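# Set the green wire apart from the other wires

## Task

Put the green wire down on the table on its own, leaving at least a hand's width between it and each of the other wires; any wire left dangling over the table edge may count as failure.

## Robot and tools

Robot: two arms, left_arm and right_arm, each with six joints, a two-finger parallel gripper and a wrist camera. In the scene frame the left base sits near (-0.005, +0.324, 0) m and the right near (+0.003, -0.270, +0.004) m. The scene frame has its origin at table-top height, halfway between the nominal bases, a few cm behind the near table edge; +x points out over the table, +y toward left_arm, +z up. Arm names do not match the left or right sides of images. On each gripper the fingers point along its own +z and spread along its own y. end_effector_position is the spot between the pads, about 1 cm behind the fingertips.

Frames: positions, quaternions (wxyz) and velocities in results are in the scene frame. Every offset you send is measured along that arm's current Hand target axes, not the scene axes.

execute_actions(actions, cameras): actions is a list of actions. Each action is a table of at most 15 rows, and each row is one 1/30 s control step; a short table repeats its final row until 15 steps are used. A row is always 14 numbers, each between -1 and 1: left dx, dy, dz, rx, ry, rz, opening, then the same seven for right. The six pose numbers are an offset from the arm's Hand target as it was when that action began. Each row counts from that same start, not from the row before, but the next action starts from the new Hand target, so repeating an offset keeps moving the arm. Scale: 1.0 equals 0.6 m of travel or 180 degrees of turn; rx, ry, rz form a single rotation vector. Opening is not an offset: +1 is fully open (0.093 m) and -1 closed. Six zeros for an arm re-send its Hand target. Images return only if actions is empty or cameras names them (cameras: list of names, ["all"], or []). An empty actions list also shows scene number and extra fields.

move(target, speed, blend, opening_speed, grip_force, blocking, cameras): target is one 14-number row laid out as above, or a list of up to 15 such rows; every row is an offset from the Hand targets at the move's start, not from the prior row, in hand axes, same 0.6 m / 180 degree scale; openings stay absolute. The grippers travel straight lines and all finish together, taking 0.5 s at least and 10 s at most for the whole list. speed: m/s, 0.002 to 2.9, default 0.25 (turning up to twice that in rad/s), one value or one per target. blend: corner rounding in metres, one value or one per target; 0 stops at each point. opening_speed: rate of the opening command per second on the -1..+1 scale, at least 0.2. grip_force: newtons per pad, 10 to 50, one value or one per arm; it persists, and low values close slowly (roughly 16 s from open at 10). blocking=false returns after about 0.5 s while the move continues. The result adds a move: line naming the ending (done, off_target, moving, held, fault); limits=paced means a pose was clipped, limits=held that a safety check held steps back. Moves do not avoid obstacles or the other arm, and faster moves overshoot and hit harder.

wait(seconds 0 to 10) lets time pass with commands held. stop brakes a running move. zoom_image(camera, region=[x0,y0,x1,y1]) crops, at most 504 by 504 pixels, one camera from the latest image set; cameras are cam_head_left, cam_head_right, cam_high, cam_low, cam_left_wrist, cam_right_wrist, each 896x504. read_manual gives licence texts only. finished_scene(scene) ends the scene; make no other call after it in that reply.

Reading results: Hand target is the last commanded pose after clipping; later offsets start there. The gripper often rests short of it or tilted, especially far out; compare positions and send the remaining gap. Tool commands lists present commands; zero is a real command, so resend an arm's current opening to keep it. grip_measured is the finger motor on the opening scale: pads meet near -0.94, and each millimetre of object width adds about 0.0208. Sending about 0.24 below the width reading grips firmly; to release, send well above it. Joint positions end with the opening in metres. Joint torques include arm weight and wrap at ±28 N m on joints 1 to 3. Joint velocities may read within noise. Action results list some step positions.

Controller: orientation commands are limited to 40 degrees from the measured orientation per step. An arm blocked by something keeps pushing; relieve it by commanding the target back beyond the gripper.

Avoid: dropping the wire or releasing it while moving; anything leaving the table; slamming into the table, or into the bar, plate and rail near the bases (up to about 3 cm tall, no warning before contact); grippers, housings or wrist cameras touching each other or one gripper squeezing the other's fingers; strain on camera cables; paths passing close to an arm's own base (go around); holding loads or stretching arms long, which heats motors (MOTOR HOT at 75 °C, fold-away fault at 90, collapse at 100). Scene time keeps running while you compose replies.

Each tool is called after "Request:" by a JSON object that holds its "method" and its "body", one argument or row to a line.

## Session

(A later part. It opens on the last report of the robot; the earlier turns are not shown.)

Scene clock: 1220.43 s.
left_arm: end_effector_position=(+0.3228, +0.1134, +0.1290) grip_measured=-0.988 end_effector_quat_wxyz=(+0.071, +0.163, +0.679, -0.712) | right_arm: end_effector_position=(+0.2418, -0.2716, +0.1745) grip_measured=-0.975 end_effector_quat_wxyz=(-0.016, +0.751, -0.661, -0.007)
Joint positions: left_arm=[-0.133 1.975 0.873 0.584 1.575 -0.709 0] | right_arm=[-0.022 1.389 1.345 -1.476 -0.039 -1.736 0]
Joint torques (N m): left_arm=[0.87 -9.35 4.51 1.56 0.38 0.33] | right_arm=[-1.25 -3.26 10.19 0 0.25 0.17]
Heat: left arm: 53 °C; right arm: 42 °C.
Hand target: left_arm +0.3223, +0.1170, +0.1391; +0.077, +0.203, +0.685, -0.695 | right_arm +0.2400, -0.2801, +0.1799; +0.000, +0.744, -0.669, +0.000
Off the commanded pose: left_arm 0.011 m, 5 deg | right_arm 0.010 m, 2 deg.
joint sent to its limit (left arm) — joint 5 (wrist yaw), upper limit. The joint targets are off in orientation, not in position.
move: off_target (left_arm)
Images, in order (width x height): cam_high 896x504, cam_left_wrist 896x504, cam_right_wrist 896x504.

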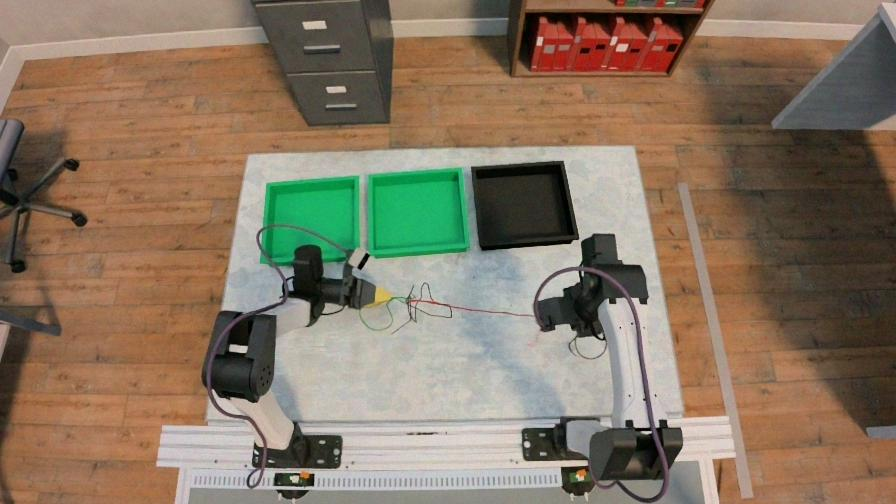

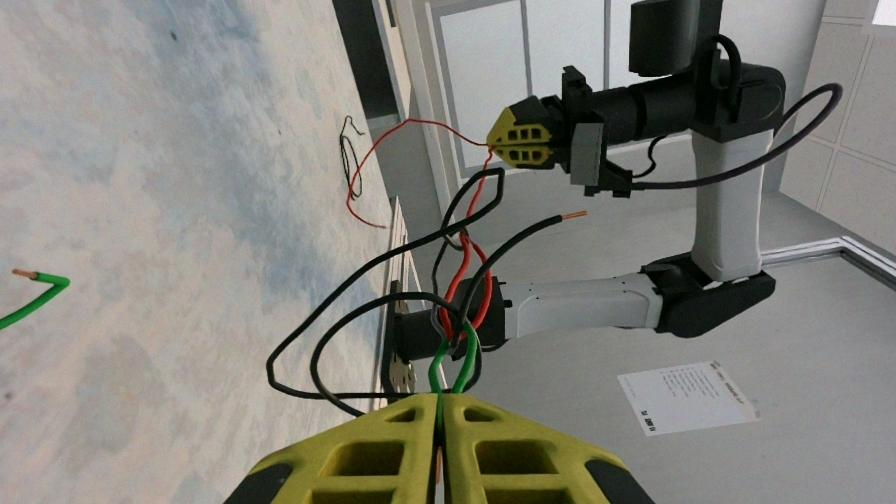

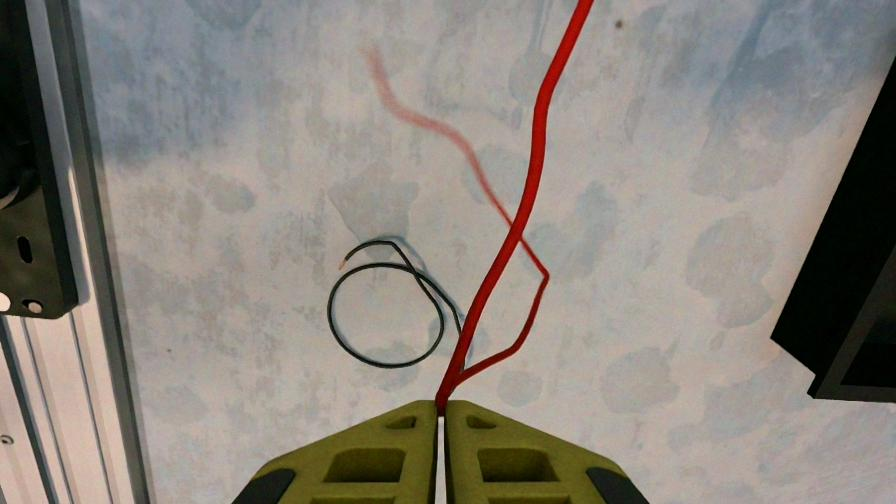

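Request:
{"method": "execute_actions", "body": {
  "actions": [],
  "cameras": ["cam_high","cam_left_wrist","cam_right_wrist"]
}}

Scene clock: 1225.40 s.
left_arm: end_effector_position=(+0.3228, +0.1134, +0.1290) grip_measured=-0.988 end_effector_quat_wxyz=(+0.071, +0.163, +0.679, -0.712) | right_arm: end_effector_position=(+0.2417, -0.2716, +0.1745) grip_measured=-0.975 end_effector_quat_wxyz=(-0.016, +0.750, -0.661, -0.007)
Joint positions: left_arm=[-0.133 1.975 0.873 0.584 1.575 -0.709 0] | right_arm=[-0.022 1.389 1.345 -1.477 -0.039 -1.735 0]
Joint velocities: within noise
Joint torques (N m): left_arm=[0.87 -9.35 4.51 1.56 0.38 0.33] | right_arm=[-1.42 -3.37 10.14 0 0.22 0.16]
Heat: left arm: 53 °C; right arm: 42 °C.
Hand target: left_arm +0.3223, +0.1170, +0.1391; +0.077, +0.203, +0.685, -0.695 | right_arm +0.2400, -0.2801, +0.1799; +0.000, +0.744, -0.669, +0.000
Tool commands: left_gripper/opening=-1.0 right_gripper/opening=-1.0
Off the commanded pose: left_arm 0.011 m, 5 deg | right_arm 0.010 m, 2 deg.
Images, in order (width x height): cam_high 896x504, cam_left_wrist 896x504, cam_right_wrist 896x504.

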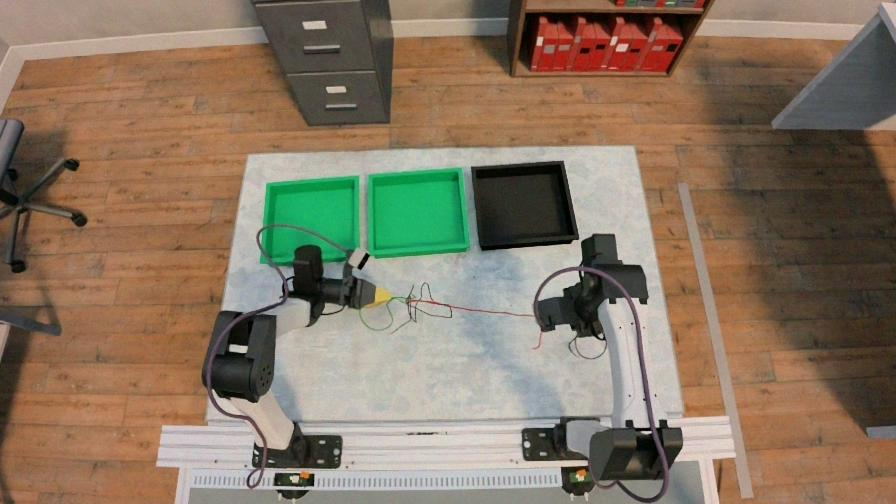

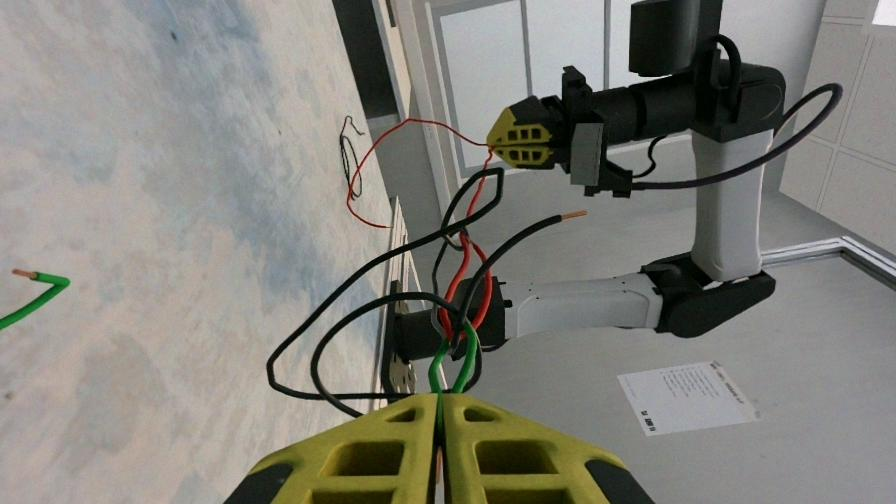

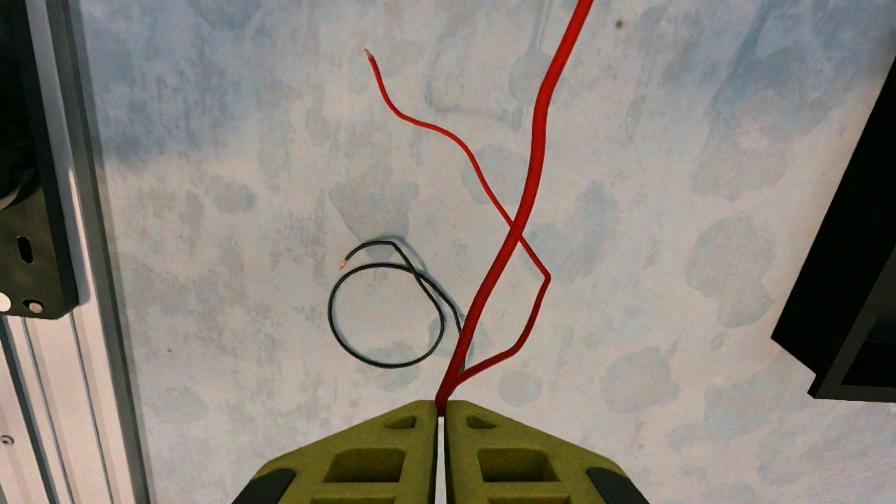

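Request:
{"method": "zoom_image", "body": {
  "camera": "cam_left_wrist",
  "region": [340, 140, 600, 410]
}}

Request:
{"method": "zoom_image", "body": {
  "camera": "cam_high",
  "region": [350, 260, 550, 360]
}}

Scaled by 1.867 from the camera's 896x504 image, which has a finer 1280x720 frame.

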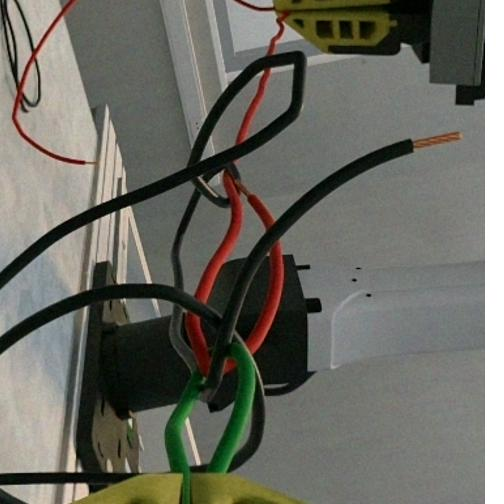

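Scaled by 2.520 from the camera's 896x504 image, which has a finer 1280x720 frame.

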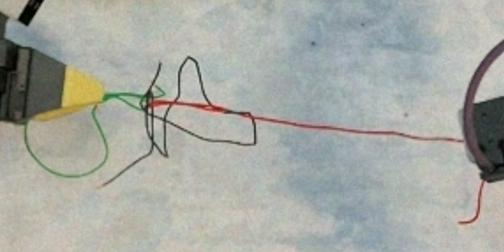

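Request:
{"method": "move", "body": {
  "target": [0,0,0,0,0,0,-1, 0.1657,0.0178,0,0,0,0.111,-1],
  "speed": 0.06,
  "cameras": ["cam_high","cam_left_wrist"]
}}

Request:
{"method": "zoom_image", "body": {
  "camera": "cam_left_wrist",
  "region": [340, 140, 600, 410]
}}

Request:
{"method": "zoom_image", "body": {
  "camera": "cam_high",
  "region": [350, 260, 600, 385]
}}

Scene clock: 1234.27 s.
left_arm: end_effector_position=(+0.3231, +0.1135, +0.1289) grip_measured=-0.988 end_effector_quat_wxyz=(+0.071, +0.163, +0.680, -0.712) | right_arm: end_effector_position=(+0.2391, -0.3772, +0.1748) grip_measured=-0.975 end_effector_quat_wxyz=(+0.000, -0.613, +0.790, +0.001)
Joint positions: left_arm=[-0.133 1.975 0.873 0.584 1.574 -0.709 0] | right_arm=[-0.437 1.485 1.427 -1.48 -0.021 -1.774 0]
Joint torques (N m): left_arm=[0.83 -9.36 4.52 1.55 0.4 0.34] | right_arm=[-1.05 -3.99 10.21 0.11 -0.09 -0.11]
Heat: left arm: 54 °C; right arm: 41 °C.
Hand target: left_arm +0.3223, +0.1170, +0.1391; +0.077, +0.203, +0.685, -0.695 | right_arm +0.2400, -0.3801, +0.1799; +0.000, -0.616, +0.787, +0.000
Off the commanded pose: left_arm 0.011 m, 5 deg | right_arm 0.006 m, 0 deg.
joint sent to its limit (left arm) — joint 5 (wrist yaw), upper limit. The joint targets are off in orientation, not in position.
move: off_target (left_arm)
Images, in order (width x height): cam_high 896x504, cam_left_wrist 896x504.

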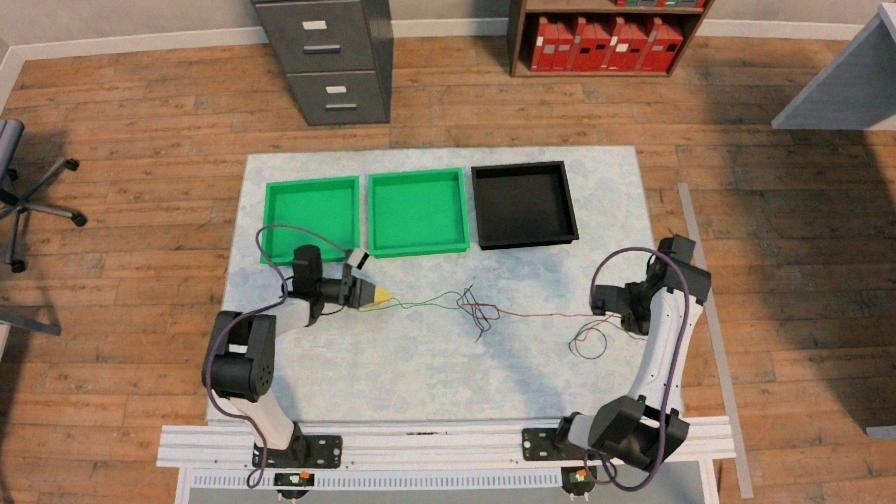

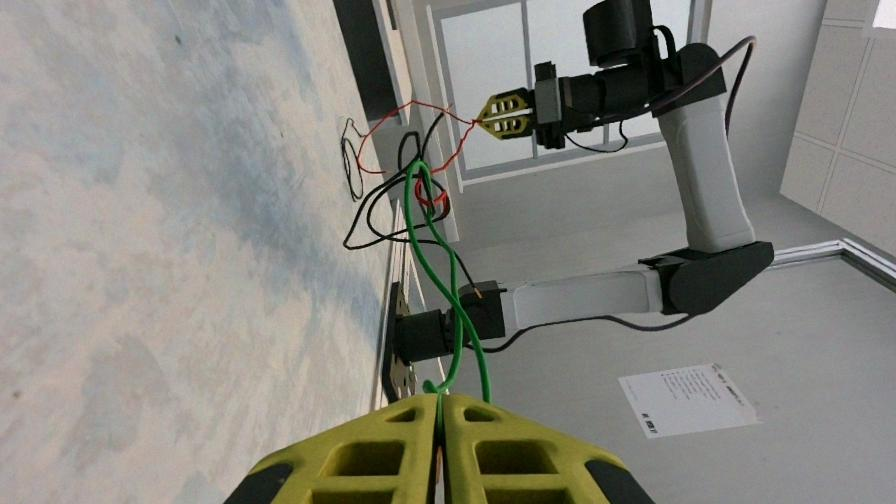

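Scaled by 1.867 from the camera's 896x504 image, which has a finer 1280x720 frame.

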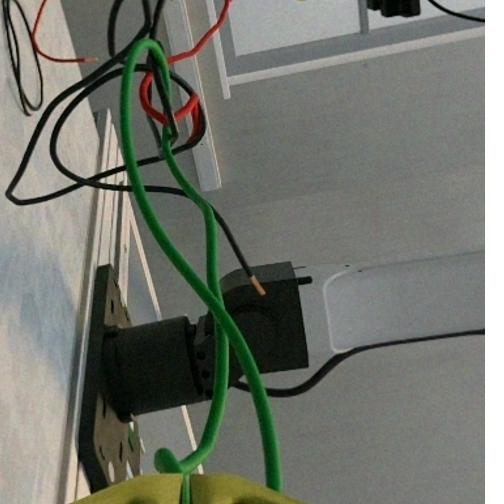

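Scaled by 2.016 from the camera's 896x504 image, which has a finer 1280x720 frame.

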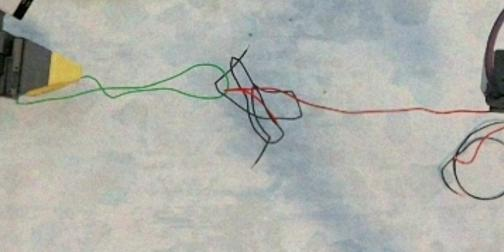

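Request:
{"method": "move", "body": {
  "target": [0.098,-0.012,-0.1617,-0.4290,0.0022,-0.1083,-1, 0,0,0.1,0,0,0,-1],
  "speed": 0.1,
  "cameras": ["cam_high","cam_left_wrist"]
}}

Request:
{"method": "zoom_image", "body": {
  "camera": "cam_high",
  "region": [350, 260, 600, 385]
}}

Scene clock: 1248.60 s.
left_arm: end_effector_position=(+0.2793, +0.2251, +0.1087) grip_measured=-0.988 end_effector_quat_wxyz=(+0.055, +0.004, +0.991, -0.120) | right_arm: end_effector_position=(+0.2386, -0.3779, +0.1204) grip_measured=-0.975 end_effector_quat_wxyz=(-0.002, -0.613, +0.790, +0.005)
Joint positions: left_arm=[-0.242 1.523 1.159 -1.033 0.185 -0.248 0] | right_arm=[-0.437 1.485 1.211 -1.274 -0.022 -1.775 0]
Joint torques (N m): left_arm=[-0.7 -6.45 10.39 0.33 -0.01 -0.03] | right_arm=[-0.72 -4.94 7.17 0.43 -0.05 -0.05]
Heat: left arm: 53 °C; right arm: 41 °C.
Hand target: left_arm +0.2835, +0.2229, +0.1251; +0.074, +0.003, +0.990, -0.120 | right_arm +0.2400, -0.3801, +0.1199; +0.000, -0.616, +0.787, +0.000
Off the commanded pose: left_arm 0.017 m, 2 deg | right_arm 0.003 m, 1 deg.
move: off_target (left_arm)
Images, in order (width x height): cam_high 896x504, cam_left_wrist 896x504.

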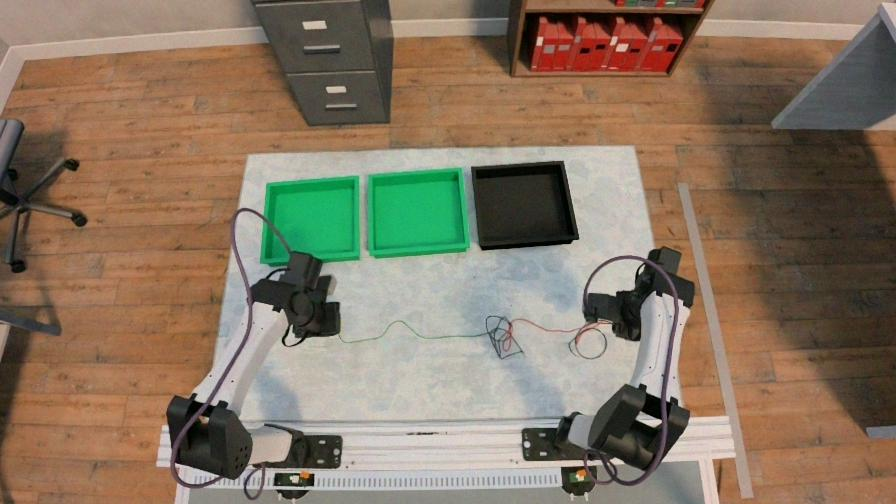

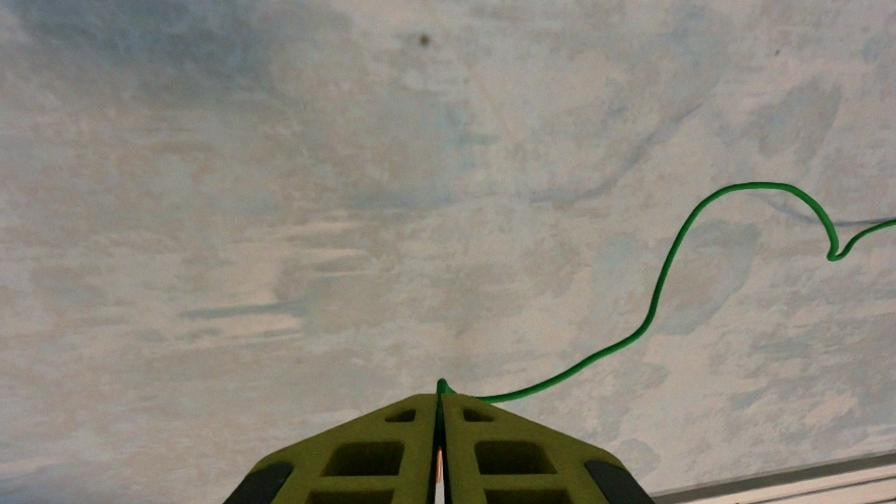

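Scaled by 2.016 from the camera's 896x504 image, which has a finer 1280x720 frame.

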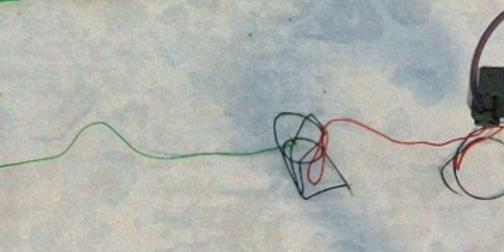

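Request:
{"method": "zoom_image", "body": {
  "camera": "cam_high",
  "region": [470, 300, 550, 370]
}}

Scaled by 6.300 from the camera's 896x504 image, which has a finer 1280x720 frame.

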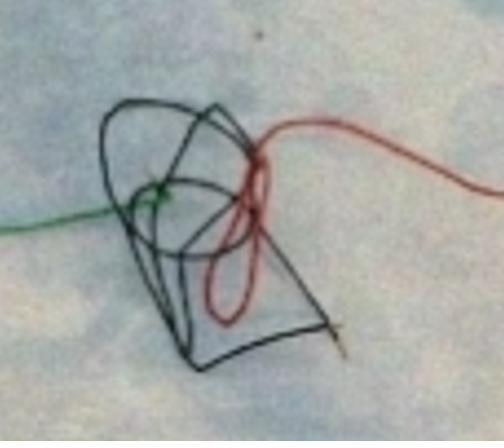

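Request:
{"method": "move", "body": {
  "target": [0.0097,0.2301,0.0285,0,0,0,-1, 0,0,0,0,0,0,-1],
  "speed": 0.08,
  "cameras": ["cam_high"]
}}

Request:
{"method": "zoom_image", "body": {
  "camera": "cam_high",
  "region": [380, 270, 580, 390]
}}

Scene clock: 1253.63 s.
left_arm: end_effector_position=(+0.2863, +0.3530, +0.0782) grip_measured=-0.988 end_effector_quat_wxyz=(+0.077, -0.002, +0.990, -0.115) | right_arm: end_effector_position=(+0.2386, -0.3779, +0.1204) grip_measured=-0.975 end_effector_quat_wxyz=(-0.002, -0.613, +0.790, +0.005)
Joint positions: left_arm=[0.232 1.556 1.079 -0.978 0.243 0.216 0] | right_arm=[-0.437 1.485 1.211 -1.274 -0.022 -1.775 0]
Joint torques (N m): left_arm=[0.81 -4.57 5.55 0.45 0.32 0.28] | right_arm=[-0.79 -4.89 7.27 0.41 -0.06 -0.05]
Heat: left arm: 52 °C; right arm: 41 °C.
Hand target: left_arm +0.2835, +0.3529, +0.0752; +0.074, +0.003, +0.990, -0.120 | right_arm +0.2400, -0.3801, +0.1199; +0.000, -0.616, +0.787, +0.000
Off the commanded pose: left_arm 0.004 m, 1 deg | right_arm 0.003 m, 1 deg.
move: done
Images, in order (width x height): cam_high 896x504.

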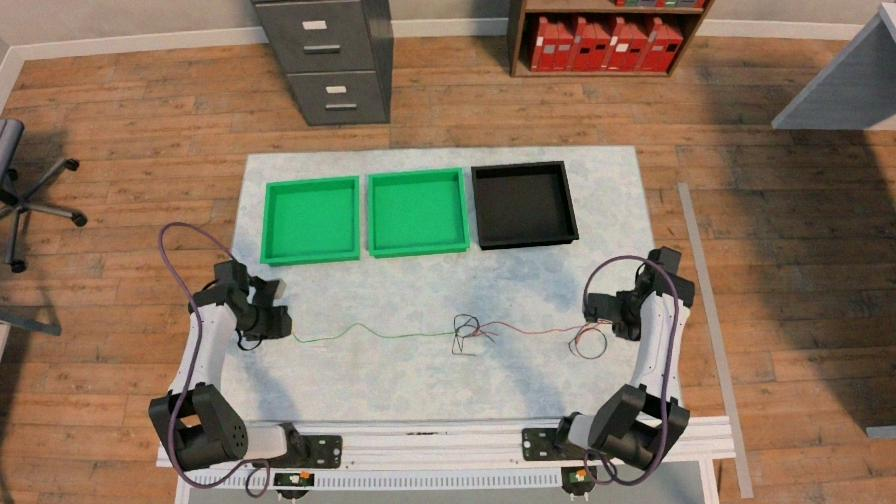

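Scaled by 2.520 from the camera's 896x504 image, which has a finer 1280x720 frame.

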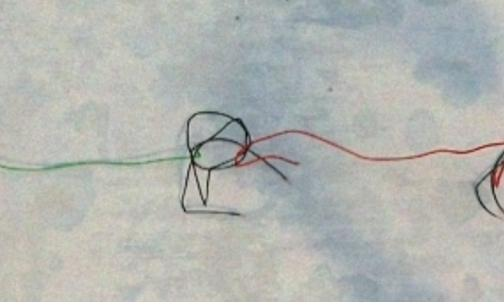

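Request:
{"method": "zoom_image", "body": {
  "camera": "cam_high",
  "region": [435, 300, 505, 365]
}}

Scaled by 7.200 from the camera's 896x504 image, which has a finer 1280x720 frame.

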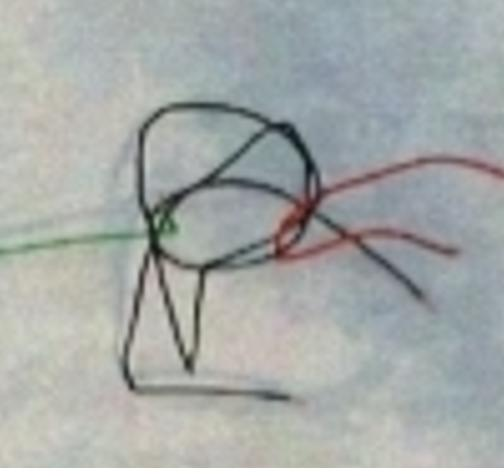

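Request:
{"method": "move", "body": {
  "target": [
    [0,0,0,0,0,0,-1, 0,0,0.125,0,0,0,-1],
    [0,0,0,0,0,0,-1, 0,0,0.125,0,0,0,-0.3],
    [0,0,0,0,0,0,-1, 0,0,-0.05,0,0,0,-0.3],
    [0,0,0,0,0,0,-1, -0.469,0.1165,-0.0333,0,0,-0.111,-0.3]
  ],
  "speed": [0.06,0.06,0.1,0.2],
  "blend": [0,0,0.03,0],
  "cameras": ["cam_high","cam_right_wrist"]
}}

Scene clock: 1263.77 s.
left_arm: end_effector_position=(+0.2865, +0.3530, +0.0782) grip_measured=-0.988 end_effector_quat_wxyz=(+0.077, -0.002, +0.990, -0.115) | right_arm: end_effector_position=(+0.2343, -0.0954, +0.1354) grip_measured=-0.302 end_effector_quat_wxyz=(+0.010, +0.746, -0.666, -0.003)
Joint positions: left_arm=[0.232 1.556 1.079 -0.977 0.243 0.217 0] | right_arm=[0.685 1.608 1.394 -1.343 0.02 -1.016 0.031]
Joint torques (N m): left_arm=[0.81 -4.56 5.56 0.44 0.3 0.29] | right_arm=[-0.18 -5.18 10.36 0.34 -0.03 0.2]
Heat: left arm: 49 °C; right arm: 41 °C.
Hand target: left_arm +0.2836, +0.3529, +0.0752; +0.074, +0.003, +0.990, -0.120 | right_arm +0.2397, -0.0902, +0.1399; +0.000, +0.744, -0.669, +0.000
Off the commanded pose: left_arm 0.004 m, 1 deg | right_arm 0.009 m, 1 deg.
move: done
Images, in order (width x height): cam_high 896x504, cam_right_wrist 896x504.

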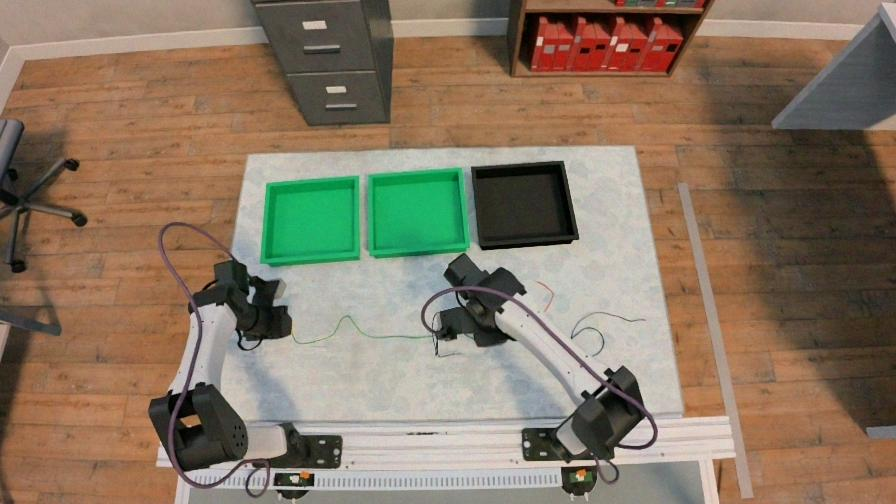

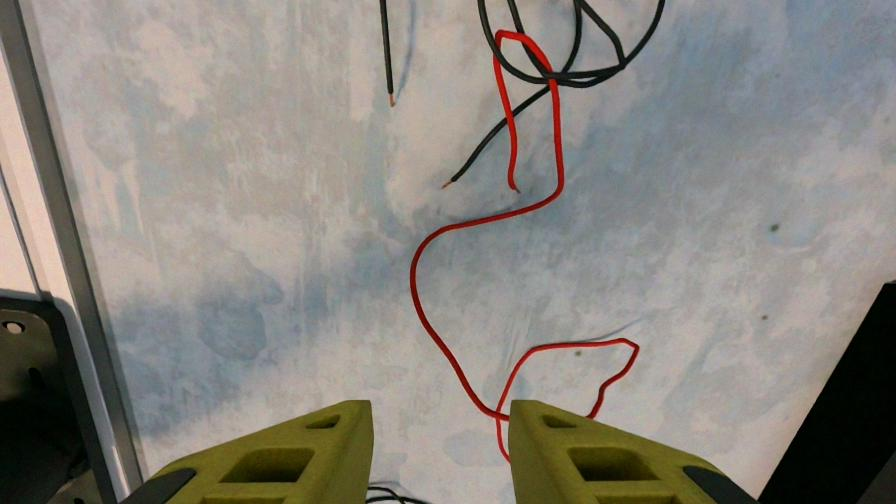

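Request:
{"method": "move", "body": {
  "target": [0,0,0,0,0,0,-1, -0.1325,-0.0143,-0.02,0,0,0,-0.3],
  "speed": 0.15,
  "cameras": ["cam_right_wrist"]
}}

Request:
{"method": "zoom_image", "body": {
  "camera": "cam_right_wrist",
  "region": [330, 60, 690, 270]
}}

Scene clock: 1266.33 s.
left_arm: end_effector_position=(+0.2865, +0.3530, +0.0782) grip_measured=-0.988 end_effector_quat_wxyz=(+0.077, -0.002, +0.990, -0.115) | right_arm: end_effector_position=(+0.2399, -0.0127, +0.1489) grip_measured=-0.302 end_effector_quat_wxyz=(-0.002, +0.745, -0.667, +0.000)
Joint positions: left_arm=[0.232 1.556 1.079 -0.977 0.243 0.217 0] | right_arm=[0.868 1.825 1.699 -1.411 0.028 -0.832 0.031]
Joint torques (N m): left_arm=[0.8 -4.56 5.56 0.44 0.3 0.28] | right_arm=[-0.06 -6.63 10.3 0.13 -0.01 0.21]
Heat: left arm: 49 °C; right arm: 41 °C.
Hand target: left_arm +0.2836, +0.3529, +0.0752; +0.074, +0.003, +0.990, -0.120 | right_arm +0.2398, -0.0102, +0.1520; +0.000, +0.744, -0.669, +0.000
Off the commanded pose: left_arm 0.004 m, 1 deg | right_arm 0.004 m, 0 deg.
move: done
Images, in order (width x height): cam_right_wrist 896x504.

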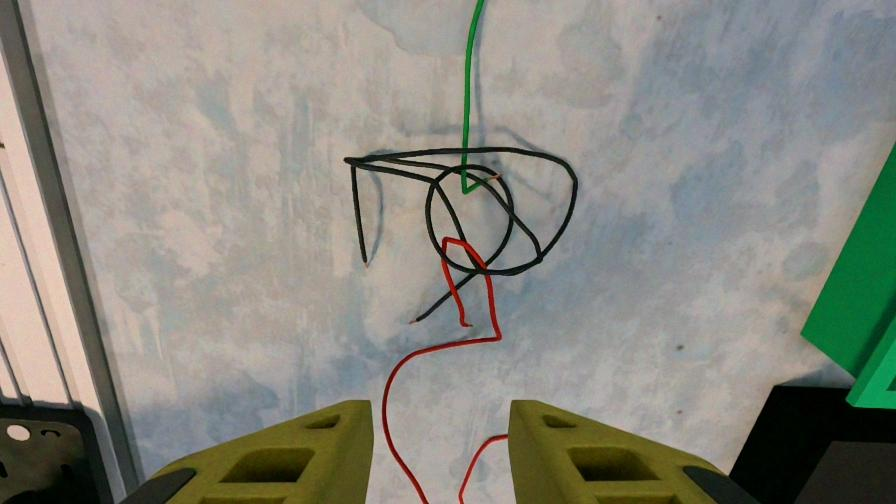

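Scaled by 1.400 from the camera's 896x504 image, which has a finer 1280x720 frame.

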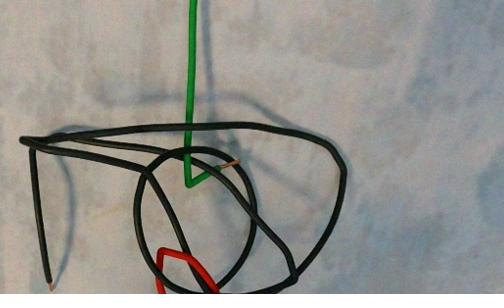

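Request:
{"method": "zoom_image", "body": {
  "camera": "cam_right_wrist",
  "region": [420, 130, 540, 215]
}}

Scaled by 4.200 from the camera's 896x504 image, which has a finer 1280x720 frame.

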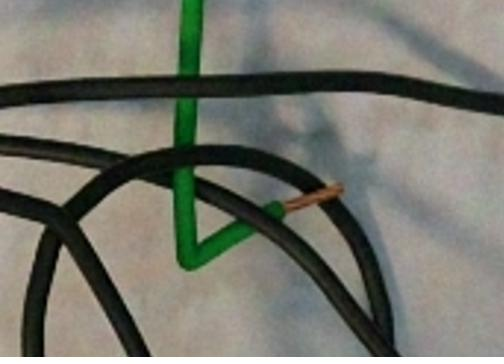

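Request:
{"method": "move", "body": {
  "target": [0,0,0,0,0,0,-1, 0.0313,-0.0757,0.17,0,0,0,-0.3],
  "speed": 0.1,
  "cameras": ["cam_right_wrist"]
}}

Scene clock: 1280.13 s.
left_arm: end_effector_position=(+0.2865, +0.3530, +0.0782) grip_measured=-0.988 end_effector_quat_wxyz=(+0.077, -0.002, +0.990, -0.115) | right_arm: end_effector_position=(+0.2844, -0.0261, +0.0538) grip_measured=-0.302 end_effector_quat_wxyz=(+0.003, +0.740, -0.673, +0.001)
Joint positions: left_arm=[0.232 1.556 1.079 -0.977 0.243 0.217 0] | right_arm=[0.747 1.951 1.494 -1.088 0.028 -0.935 0.031]
Joint torques (N m): left_arm=[0.8 -4.56 5.56 0.44 0.3 0.29] | right_arm=[-0.44 -7.69 7.46 0.51 -0.09 -0.11]
Heat: left arm: 47 °C; right arm: 41 °C.
Hand target: left_arm +0.2836, +0.3529, +0.0752; +0.074, +0.003, +0.990, -0.120 | right_arm +0.2869, -0.0241, +0.0499; +0.000, +0.744, -0.669, +0.000
Off the commanded pose: left_arm 0.004 m, 1 deg | right_arm 0.005 m, 1 deg.
move: done
Images, in order (width x height): cam_right_wrist 896x504.

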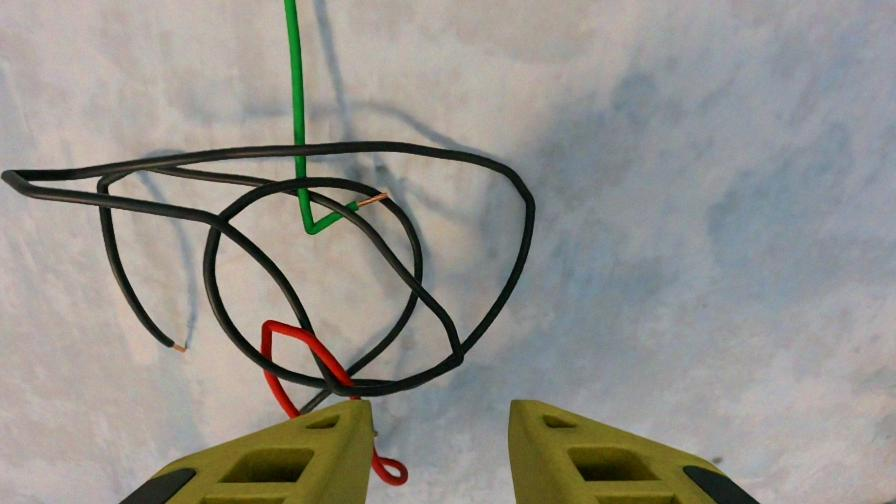

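Request:
{"method": "move", "body": {
  "target": [0,0,0,0,0,0,-1, 0,0.002,0.06,0,0,0,-0.3],
  "speed": 0.05,
  "cameras": ["cam_right_wrist"]
}}

Scene clock: 1283.43 s.
left_arm: end_effector_position=(+0.2865, +0.3530, +0.0782) grip_measured=-0.988 end_effector_quat_wxyz=(+0.077, -0.002, +0.990, -0.115) | right_arm: end_effector_position=(+0.2817, -0.0274, +0.0216) grip_measured=-0.302 end_effector_quat_wxyz=(+0.006, +0.740, -0.673, +0.001)
Joint positions: left_arm=[0.232 1.556 1.079 -0.977 0.243 0.217 0] | right_arm=[0.747 1.983 1.407 -0.975 0.028 -0.937 0.031]
Joint torques (N m): left_arm=[0.8 -4.56 5.56 0.44 0.3 0.28] | right_arm=[-0.68 -7.17 6.78 0.73 -0.07 -0.06]
Heat: left arm: 46 °C; right arm: 42 °C.
Hand target: left_arm +0.2836, +0.3529, +0.0752; +0.074, +0.003, +0.990, -0.120 | right_arm +0.2858, -0.0242, +0.0139; +0.000, +0.744, -0.669, +0.000
Off the commanded pose: left_arm 0.004 m, 1 deg | right_arm 0.009 m, 1 deg.
move: done
Images, in order (width x height): cam_right_wrist 896x504.

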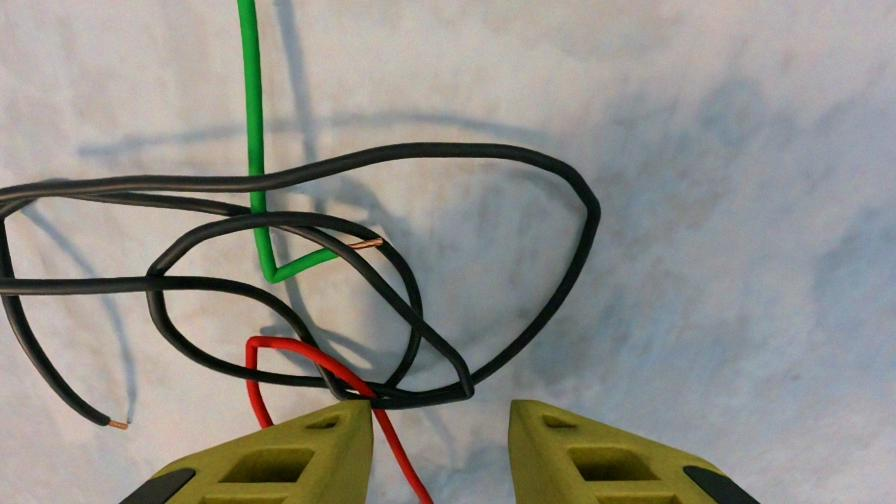

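Request:
{"method": "move", "body": {
  "target": [
    [0,0,0,0,0,0,-1, -0.0129,-0.0047,-0.0433,0,0,0,-0.3],
    [0,0,0,0,0,0,-1, -0.0129,-0.0047,0.0133,0,0,0,-0.3]
  ],
  "speed": 0.06,
  "cameras": ["cam_right_wrist"]
}}

Scene clock: 1287.10 s.
left_arm: end_effector_position=(+0.2865, +0.3530, +0.0782) grip_measured=-0.988 end_effector_quat_wxyz=(+0.077, -0.002, +0.990, -0.115) | right_arm: end_effector_position=(+0.2897, -0.0205, +0.0167) grip_measured=-0.302 end_effector_quat_wxyz=(-0.002, +0.740, -0.673, +0.003)
Joint positions: left_arm=[0.232 1.556 1.079 -0.977 0.243 0.217 0] | right_arm=[0.747 2.013 1.431 -0.952 0.03 -0.937 0.031]
Joint torques (N m): left_arm=[0.8 -4.56 5.55 0.44 0.3 0.29] | right_arm=[0.28 -6.93 6.28 0.67 -0.1 0.04]
Heat: left arm: 46 °C; right arm: 42 °C.
Hand target: left_arm +0.2835, +0.3529, +0.0752; +0.074, +0.003, +0.990, -0.120 | right_arm +0.2878, -0.0162, +0.0060; +0.000, +0.744, -0.669, +0.000
Off the commanded pose: left_arm 0.004 m, 1 deg | right_arm 0.012 m, 1 deg.
move: off_target (right_arm)
Images, in order (width x height): cam_right_wrist 896x504.

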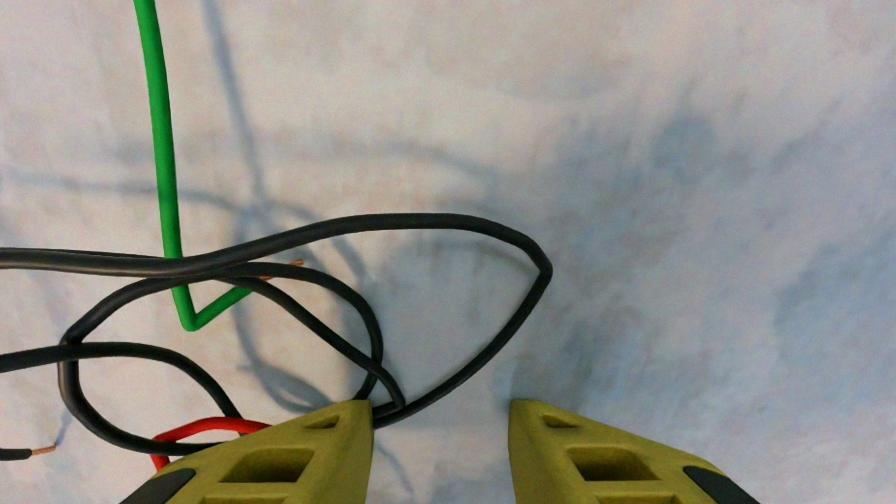

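Request:
{"method": "move", "body": {
  "target": [0,0,0,0,0,0,-1, 0,0,0,0,0,0,-1],
  "opening_speed": 1.0,
  "speed": 0.05,
  "cameras": ["cam_right_wrist"]
}}

Scene clock: 1289.60 s.
left_arm: end_effector_position=(+0.2865, +0.3530, +0.0782) grip_measured=-0.988 end_effector_quat_wxyz=(+0.077, -0.002, +0.990, -0.115) | right_arm: end_effector_position=(+0.2868, -0.0209, +0.0158) grip_measured=-0.977 end_effector_quat_wxyz=(+0.002, +0.741, -0.672, +0.000)
Joint positions: left_arm=[0.232 1.556 1.079 -0.977 0.243 0.217 0] | right_arm=[0.749 2.013 1.427 -0.957 0.025 -0.937 0]
Joint torques (N m): left_arm=[0.8 -4.57 5.55 0.44 0.3 0.28] | right_arm=[-0.03 -6.82 6.65 0.72 -0.04 0.08]
Heat: left arm: 46 °C; right arm: 42 °C.
Hand target: left_arm +0.2835, +0.3529, +0.0752; +0.074, +0.003, +0.990, -0.120 | right_arm +0.2877, -0.0162, +0.0060; +0.000, +0.744, -0.669, +0.000
Off the commanded pose: left_arm 0.004 m, 1 deg | right_arm 0.011 m, 1 deg.
move: off_target (right_arm)
Images, in order (width x height): cam_right_wrist 896x504.

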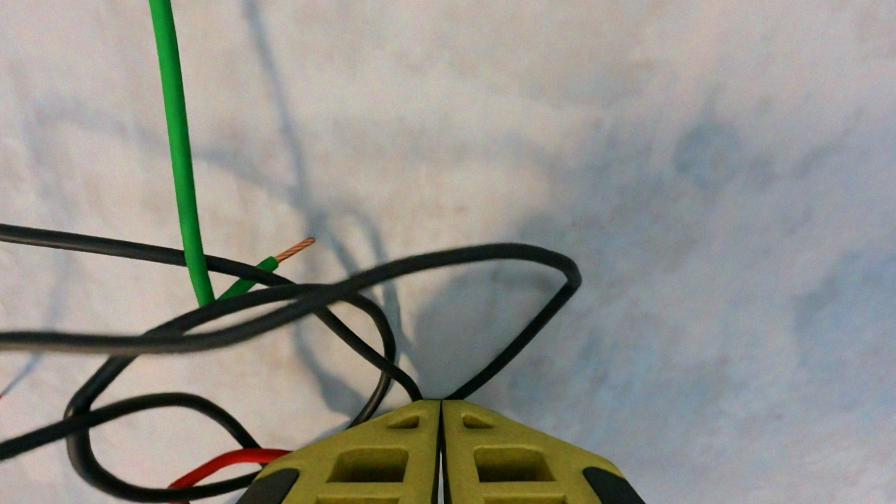

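Request:
{"method": "zoom_image", "body": {
  "camera": "cam_right_wrist",
  "region": [150, 200, 350, 350]
}}

Scaled by 2.520 from the camera's 896x504 image, which has a finer 1280x720 frame.

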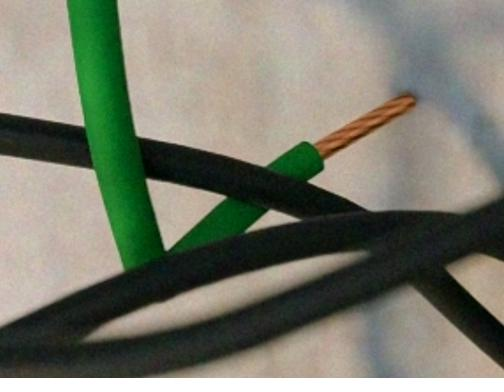

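Request:
{"method": "move", "body": {
  "target": [0,0,0,0,0,0,-1, 0.1491,0.016,-0.03,0,0,0,-1],
  "speed": 0.05,
  "cameras": ["cam_high","cam_right_wrist"]
}}

Request:
{"method": "zoom_image", "body": {
  "camera": "cam_high",
  "region": [270, 280, 520, 380]
}}

Scene clock: 1295.63 s.
left_arm: end_effector_position=(+0.2865, +0.3530, +0.0782) grip_measured=-0.988 end_effector_quat_wxyz=(+0.077, -0.002, +0.990, -0.115) | right_arm: end_effector_position=(+0.2918, -0.1026, +0.0129) grip_measured=-0.977 end_effector_quat_wxyz=(+0.004, +0.740, -0.673, +0.000)
Joint positions: left_arm=[0.232 1.556 1.079 -0.977 0.243 0.217 0] | right_arm=[0.553 1.863 1.203 -0.883 0.02 -1.13 0]
Joint torques (N m): left_arm=[0.8 -4.56 5.56 0.44 0.3 0.28] | right_arm=[-0.65 -10.91 6.12 0.06 -0.08 -0.12]
Heat: left arm: 45 °C; right arm: 44 °C.
Hand target: left_arm +0.2835, +0.3529, +0.0752; +0.074, +0.003, +0.990, -0.120 | right_arm +0.2877, -0.1062, +0.0240; +0.000, +0.744, -0.669, +0.000
Off the commanded pose: left_arm 0.004 m, 1 deg | right_arm 0.012 m, 1 deg.
move: off_target (right_arm)
Images, in order (width x height): cam_high 896x504, cam_right_wrist 896x504.

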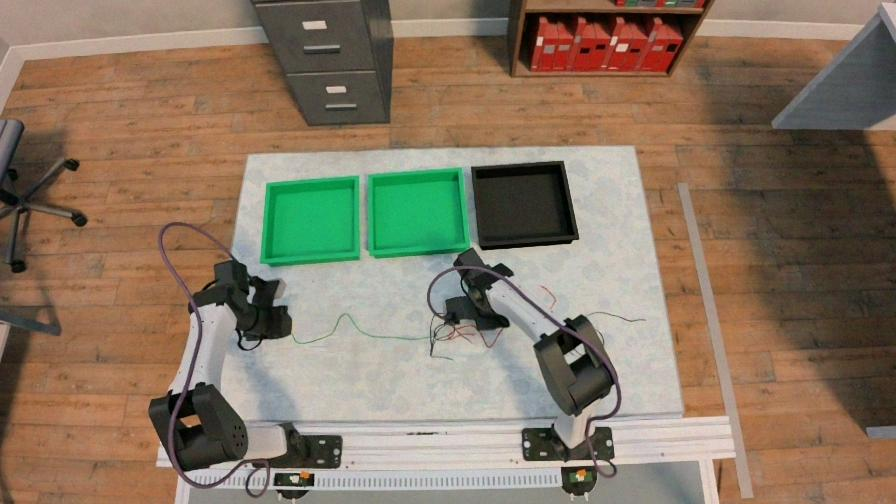

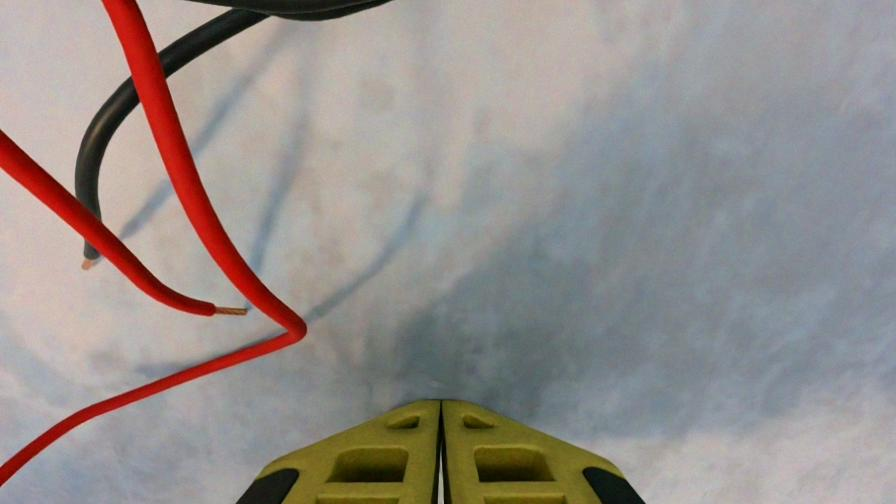

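Scaled by 2.016 from the camera's 896x504 image, which has a finer 1280x720 frame.

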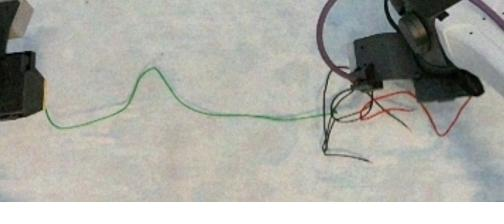

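Request:
{"method": "move", "body": {
  "target": [
    [0,0,0,0,0,0,-1, 0,0,-0.1,0,0,0,-1],
    [0,0,0,0,0,0,-1, -0.1276,-0.0008,-0.16,0,0,0,-0.3]
  ],
  "speed": [0.12,0.15],
  "blend": [0.03,0],
  "cameras": ["cam_right_wrist"]
}}

Request:
{"method": "zoom_image", "body": {
  "camera": "cam_right_wrist",
  "region": [190, 60, 590, 390]
}}

Scene clock: 1302.20 s.
left_arm: end_effector_position=(+0.2865, +0.3530, +0.0782) grip_measured=-0.988 end_effector_quat_wxyz=(+0.077, -0.002, +0.990, -0.115) | right_arm: end_effector_position=(+0.2792, -0.0328, +0.1169) grip_measured=-0.302 end_effector_quat_wxyz=(-0.002, +0.746, -0.666, +0.001)
Joint positions: left_arm=[0.232 1.556 1.079 -0.977 0.243 0.217 0] | right_arm=[0.745 1.875 1.643 -1.302 0.025 -0.955 0.031]
Joint torques (N m): left_arm=[0.79 -4.57 5.56 0.44 0.3 0.29] | right_arm=[0.01 -6.94 10.51 0.14 -0.06 0.18]
Heat: left arm: 44 °C; right arm: 45 °C.
Hand target: left_arm +0.2835, +0.3529, +0.0752; +0.074, +0.003, +0.990, -0.120 | right_arm +0.2800, -0.0300, +0.1199; +0.000, +0.744, -0.669, +0.000
Off the commanded pose: left_arm 0.004 m, 1 deg | right_arm 0.004 m, 0 deg.
move: done
Images, in order (width x height): cam_right_wrist 896x504.

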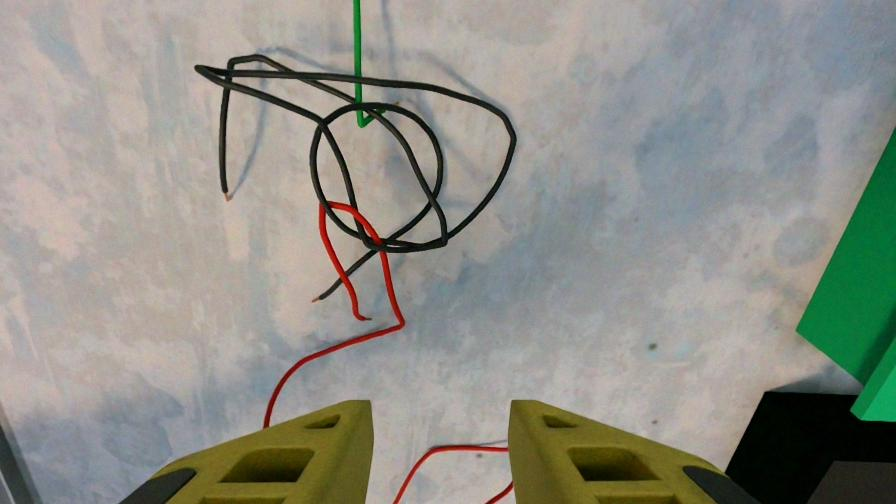

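Scaled by 1.260 from the camera's 896x504 image, which has a finer 1280x720 frame.

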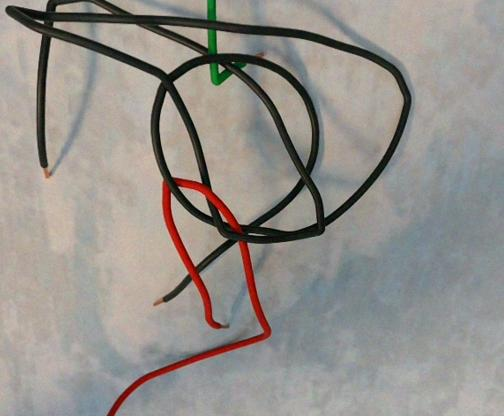

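Request:
{"method": "zoom_image", "body": {
  "camera": "cam_right_wrist",
  "region": [330, 60, 430, 150]
}}

Scaled by 5.040 from the camera's 896x504 image, which has a finer 1280x720 frame.

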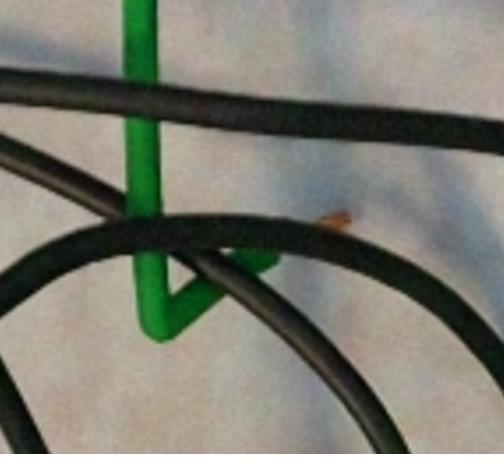

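Request:
{"method": "move", "body": {
  "target": [0,0,0,0,0,0,-1, -0.0147,-0.0041,0.1598,0,0,0,-0.3],
  "speed": 0.1,
  "cameras": ["cam_right_wrist"]
}}

Scene clock: 1306.70 s.
left_arm: end_effector_position=(+0.2865, +0.3530, +0.0782) grip_measured=-0.988 end_effector_quat_wxyz=(+0.077, -0.002, +0.990, -0.115) | right_arm: end_effector_position=(+0.2815, -0.0260, +0.0283) grip_measured=-0.302 end_effector_quat_wxyz=(+0.004, +0.744, -0.668, +0.000)
Joint positions: left_arm=[0.232 1.556 1.079 -0.977 0.243 0.217 0] | right_arm=[0.749 1.973 1.42 -0.994 0.025 -0.946 0.031]
Joint torques (N m): left_arm=[0.8 -4.56 5.56 0.44 0.3 0.29] | right_arm=[0.34 -7.65 7.28 0.56 -0.05 0.18]
Heat: left arm: 44 °C; right arm: 44 °C.
Hand target: left_arm +0.2835, +0.3529, +0.0752; +0.074, +0.003, +0.990, -0.120 | right_arm +0.2816, -0.0210, +0.0241; +0.000, +0.744, -0.669, +0.000
Off the commanded pose: left_arm 0.004 m, 1 deg | right_arm 0.007 m, 0 deg.
move: done
Images, in order (width x height): cam_right_wrist 896x504.

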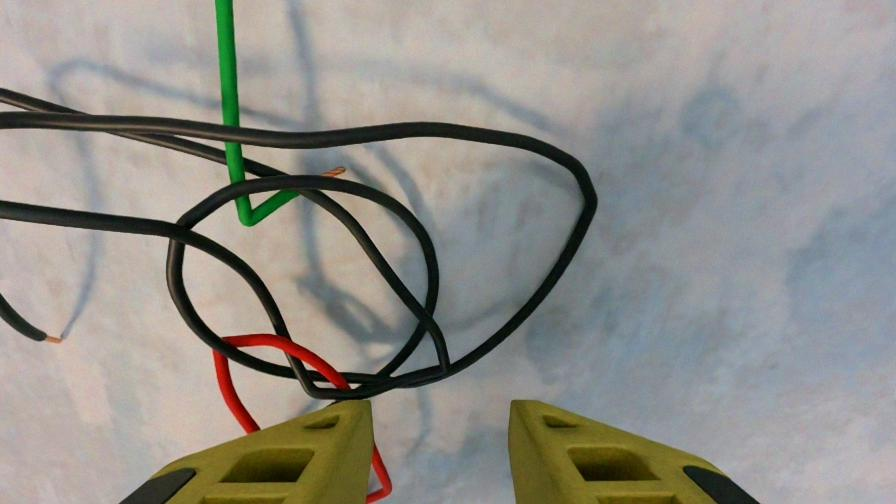

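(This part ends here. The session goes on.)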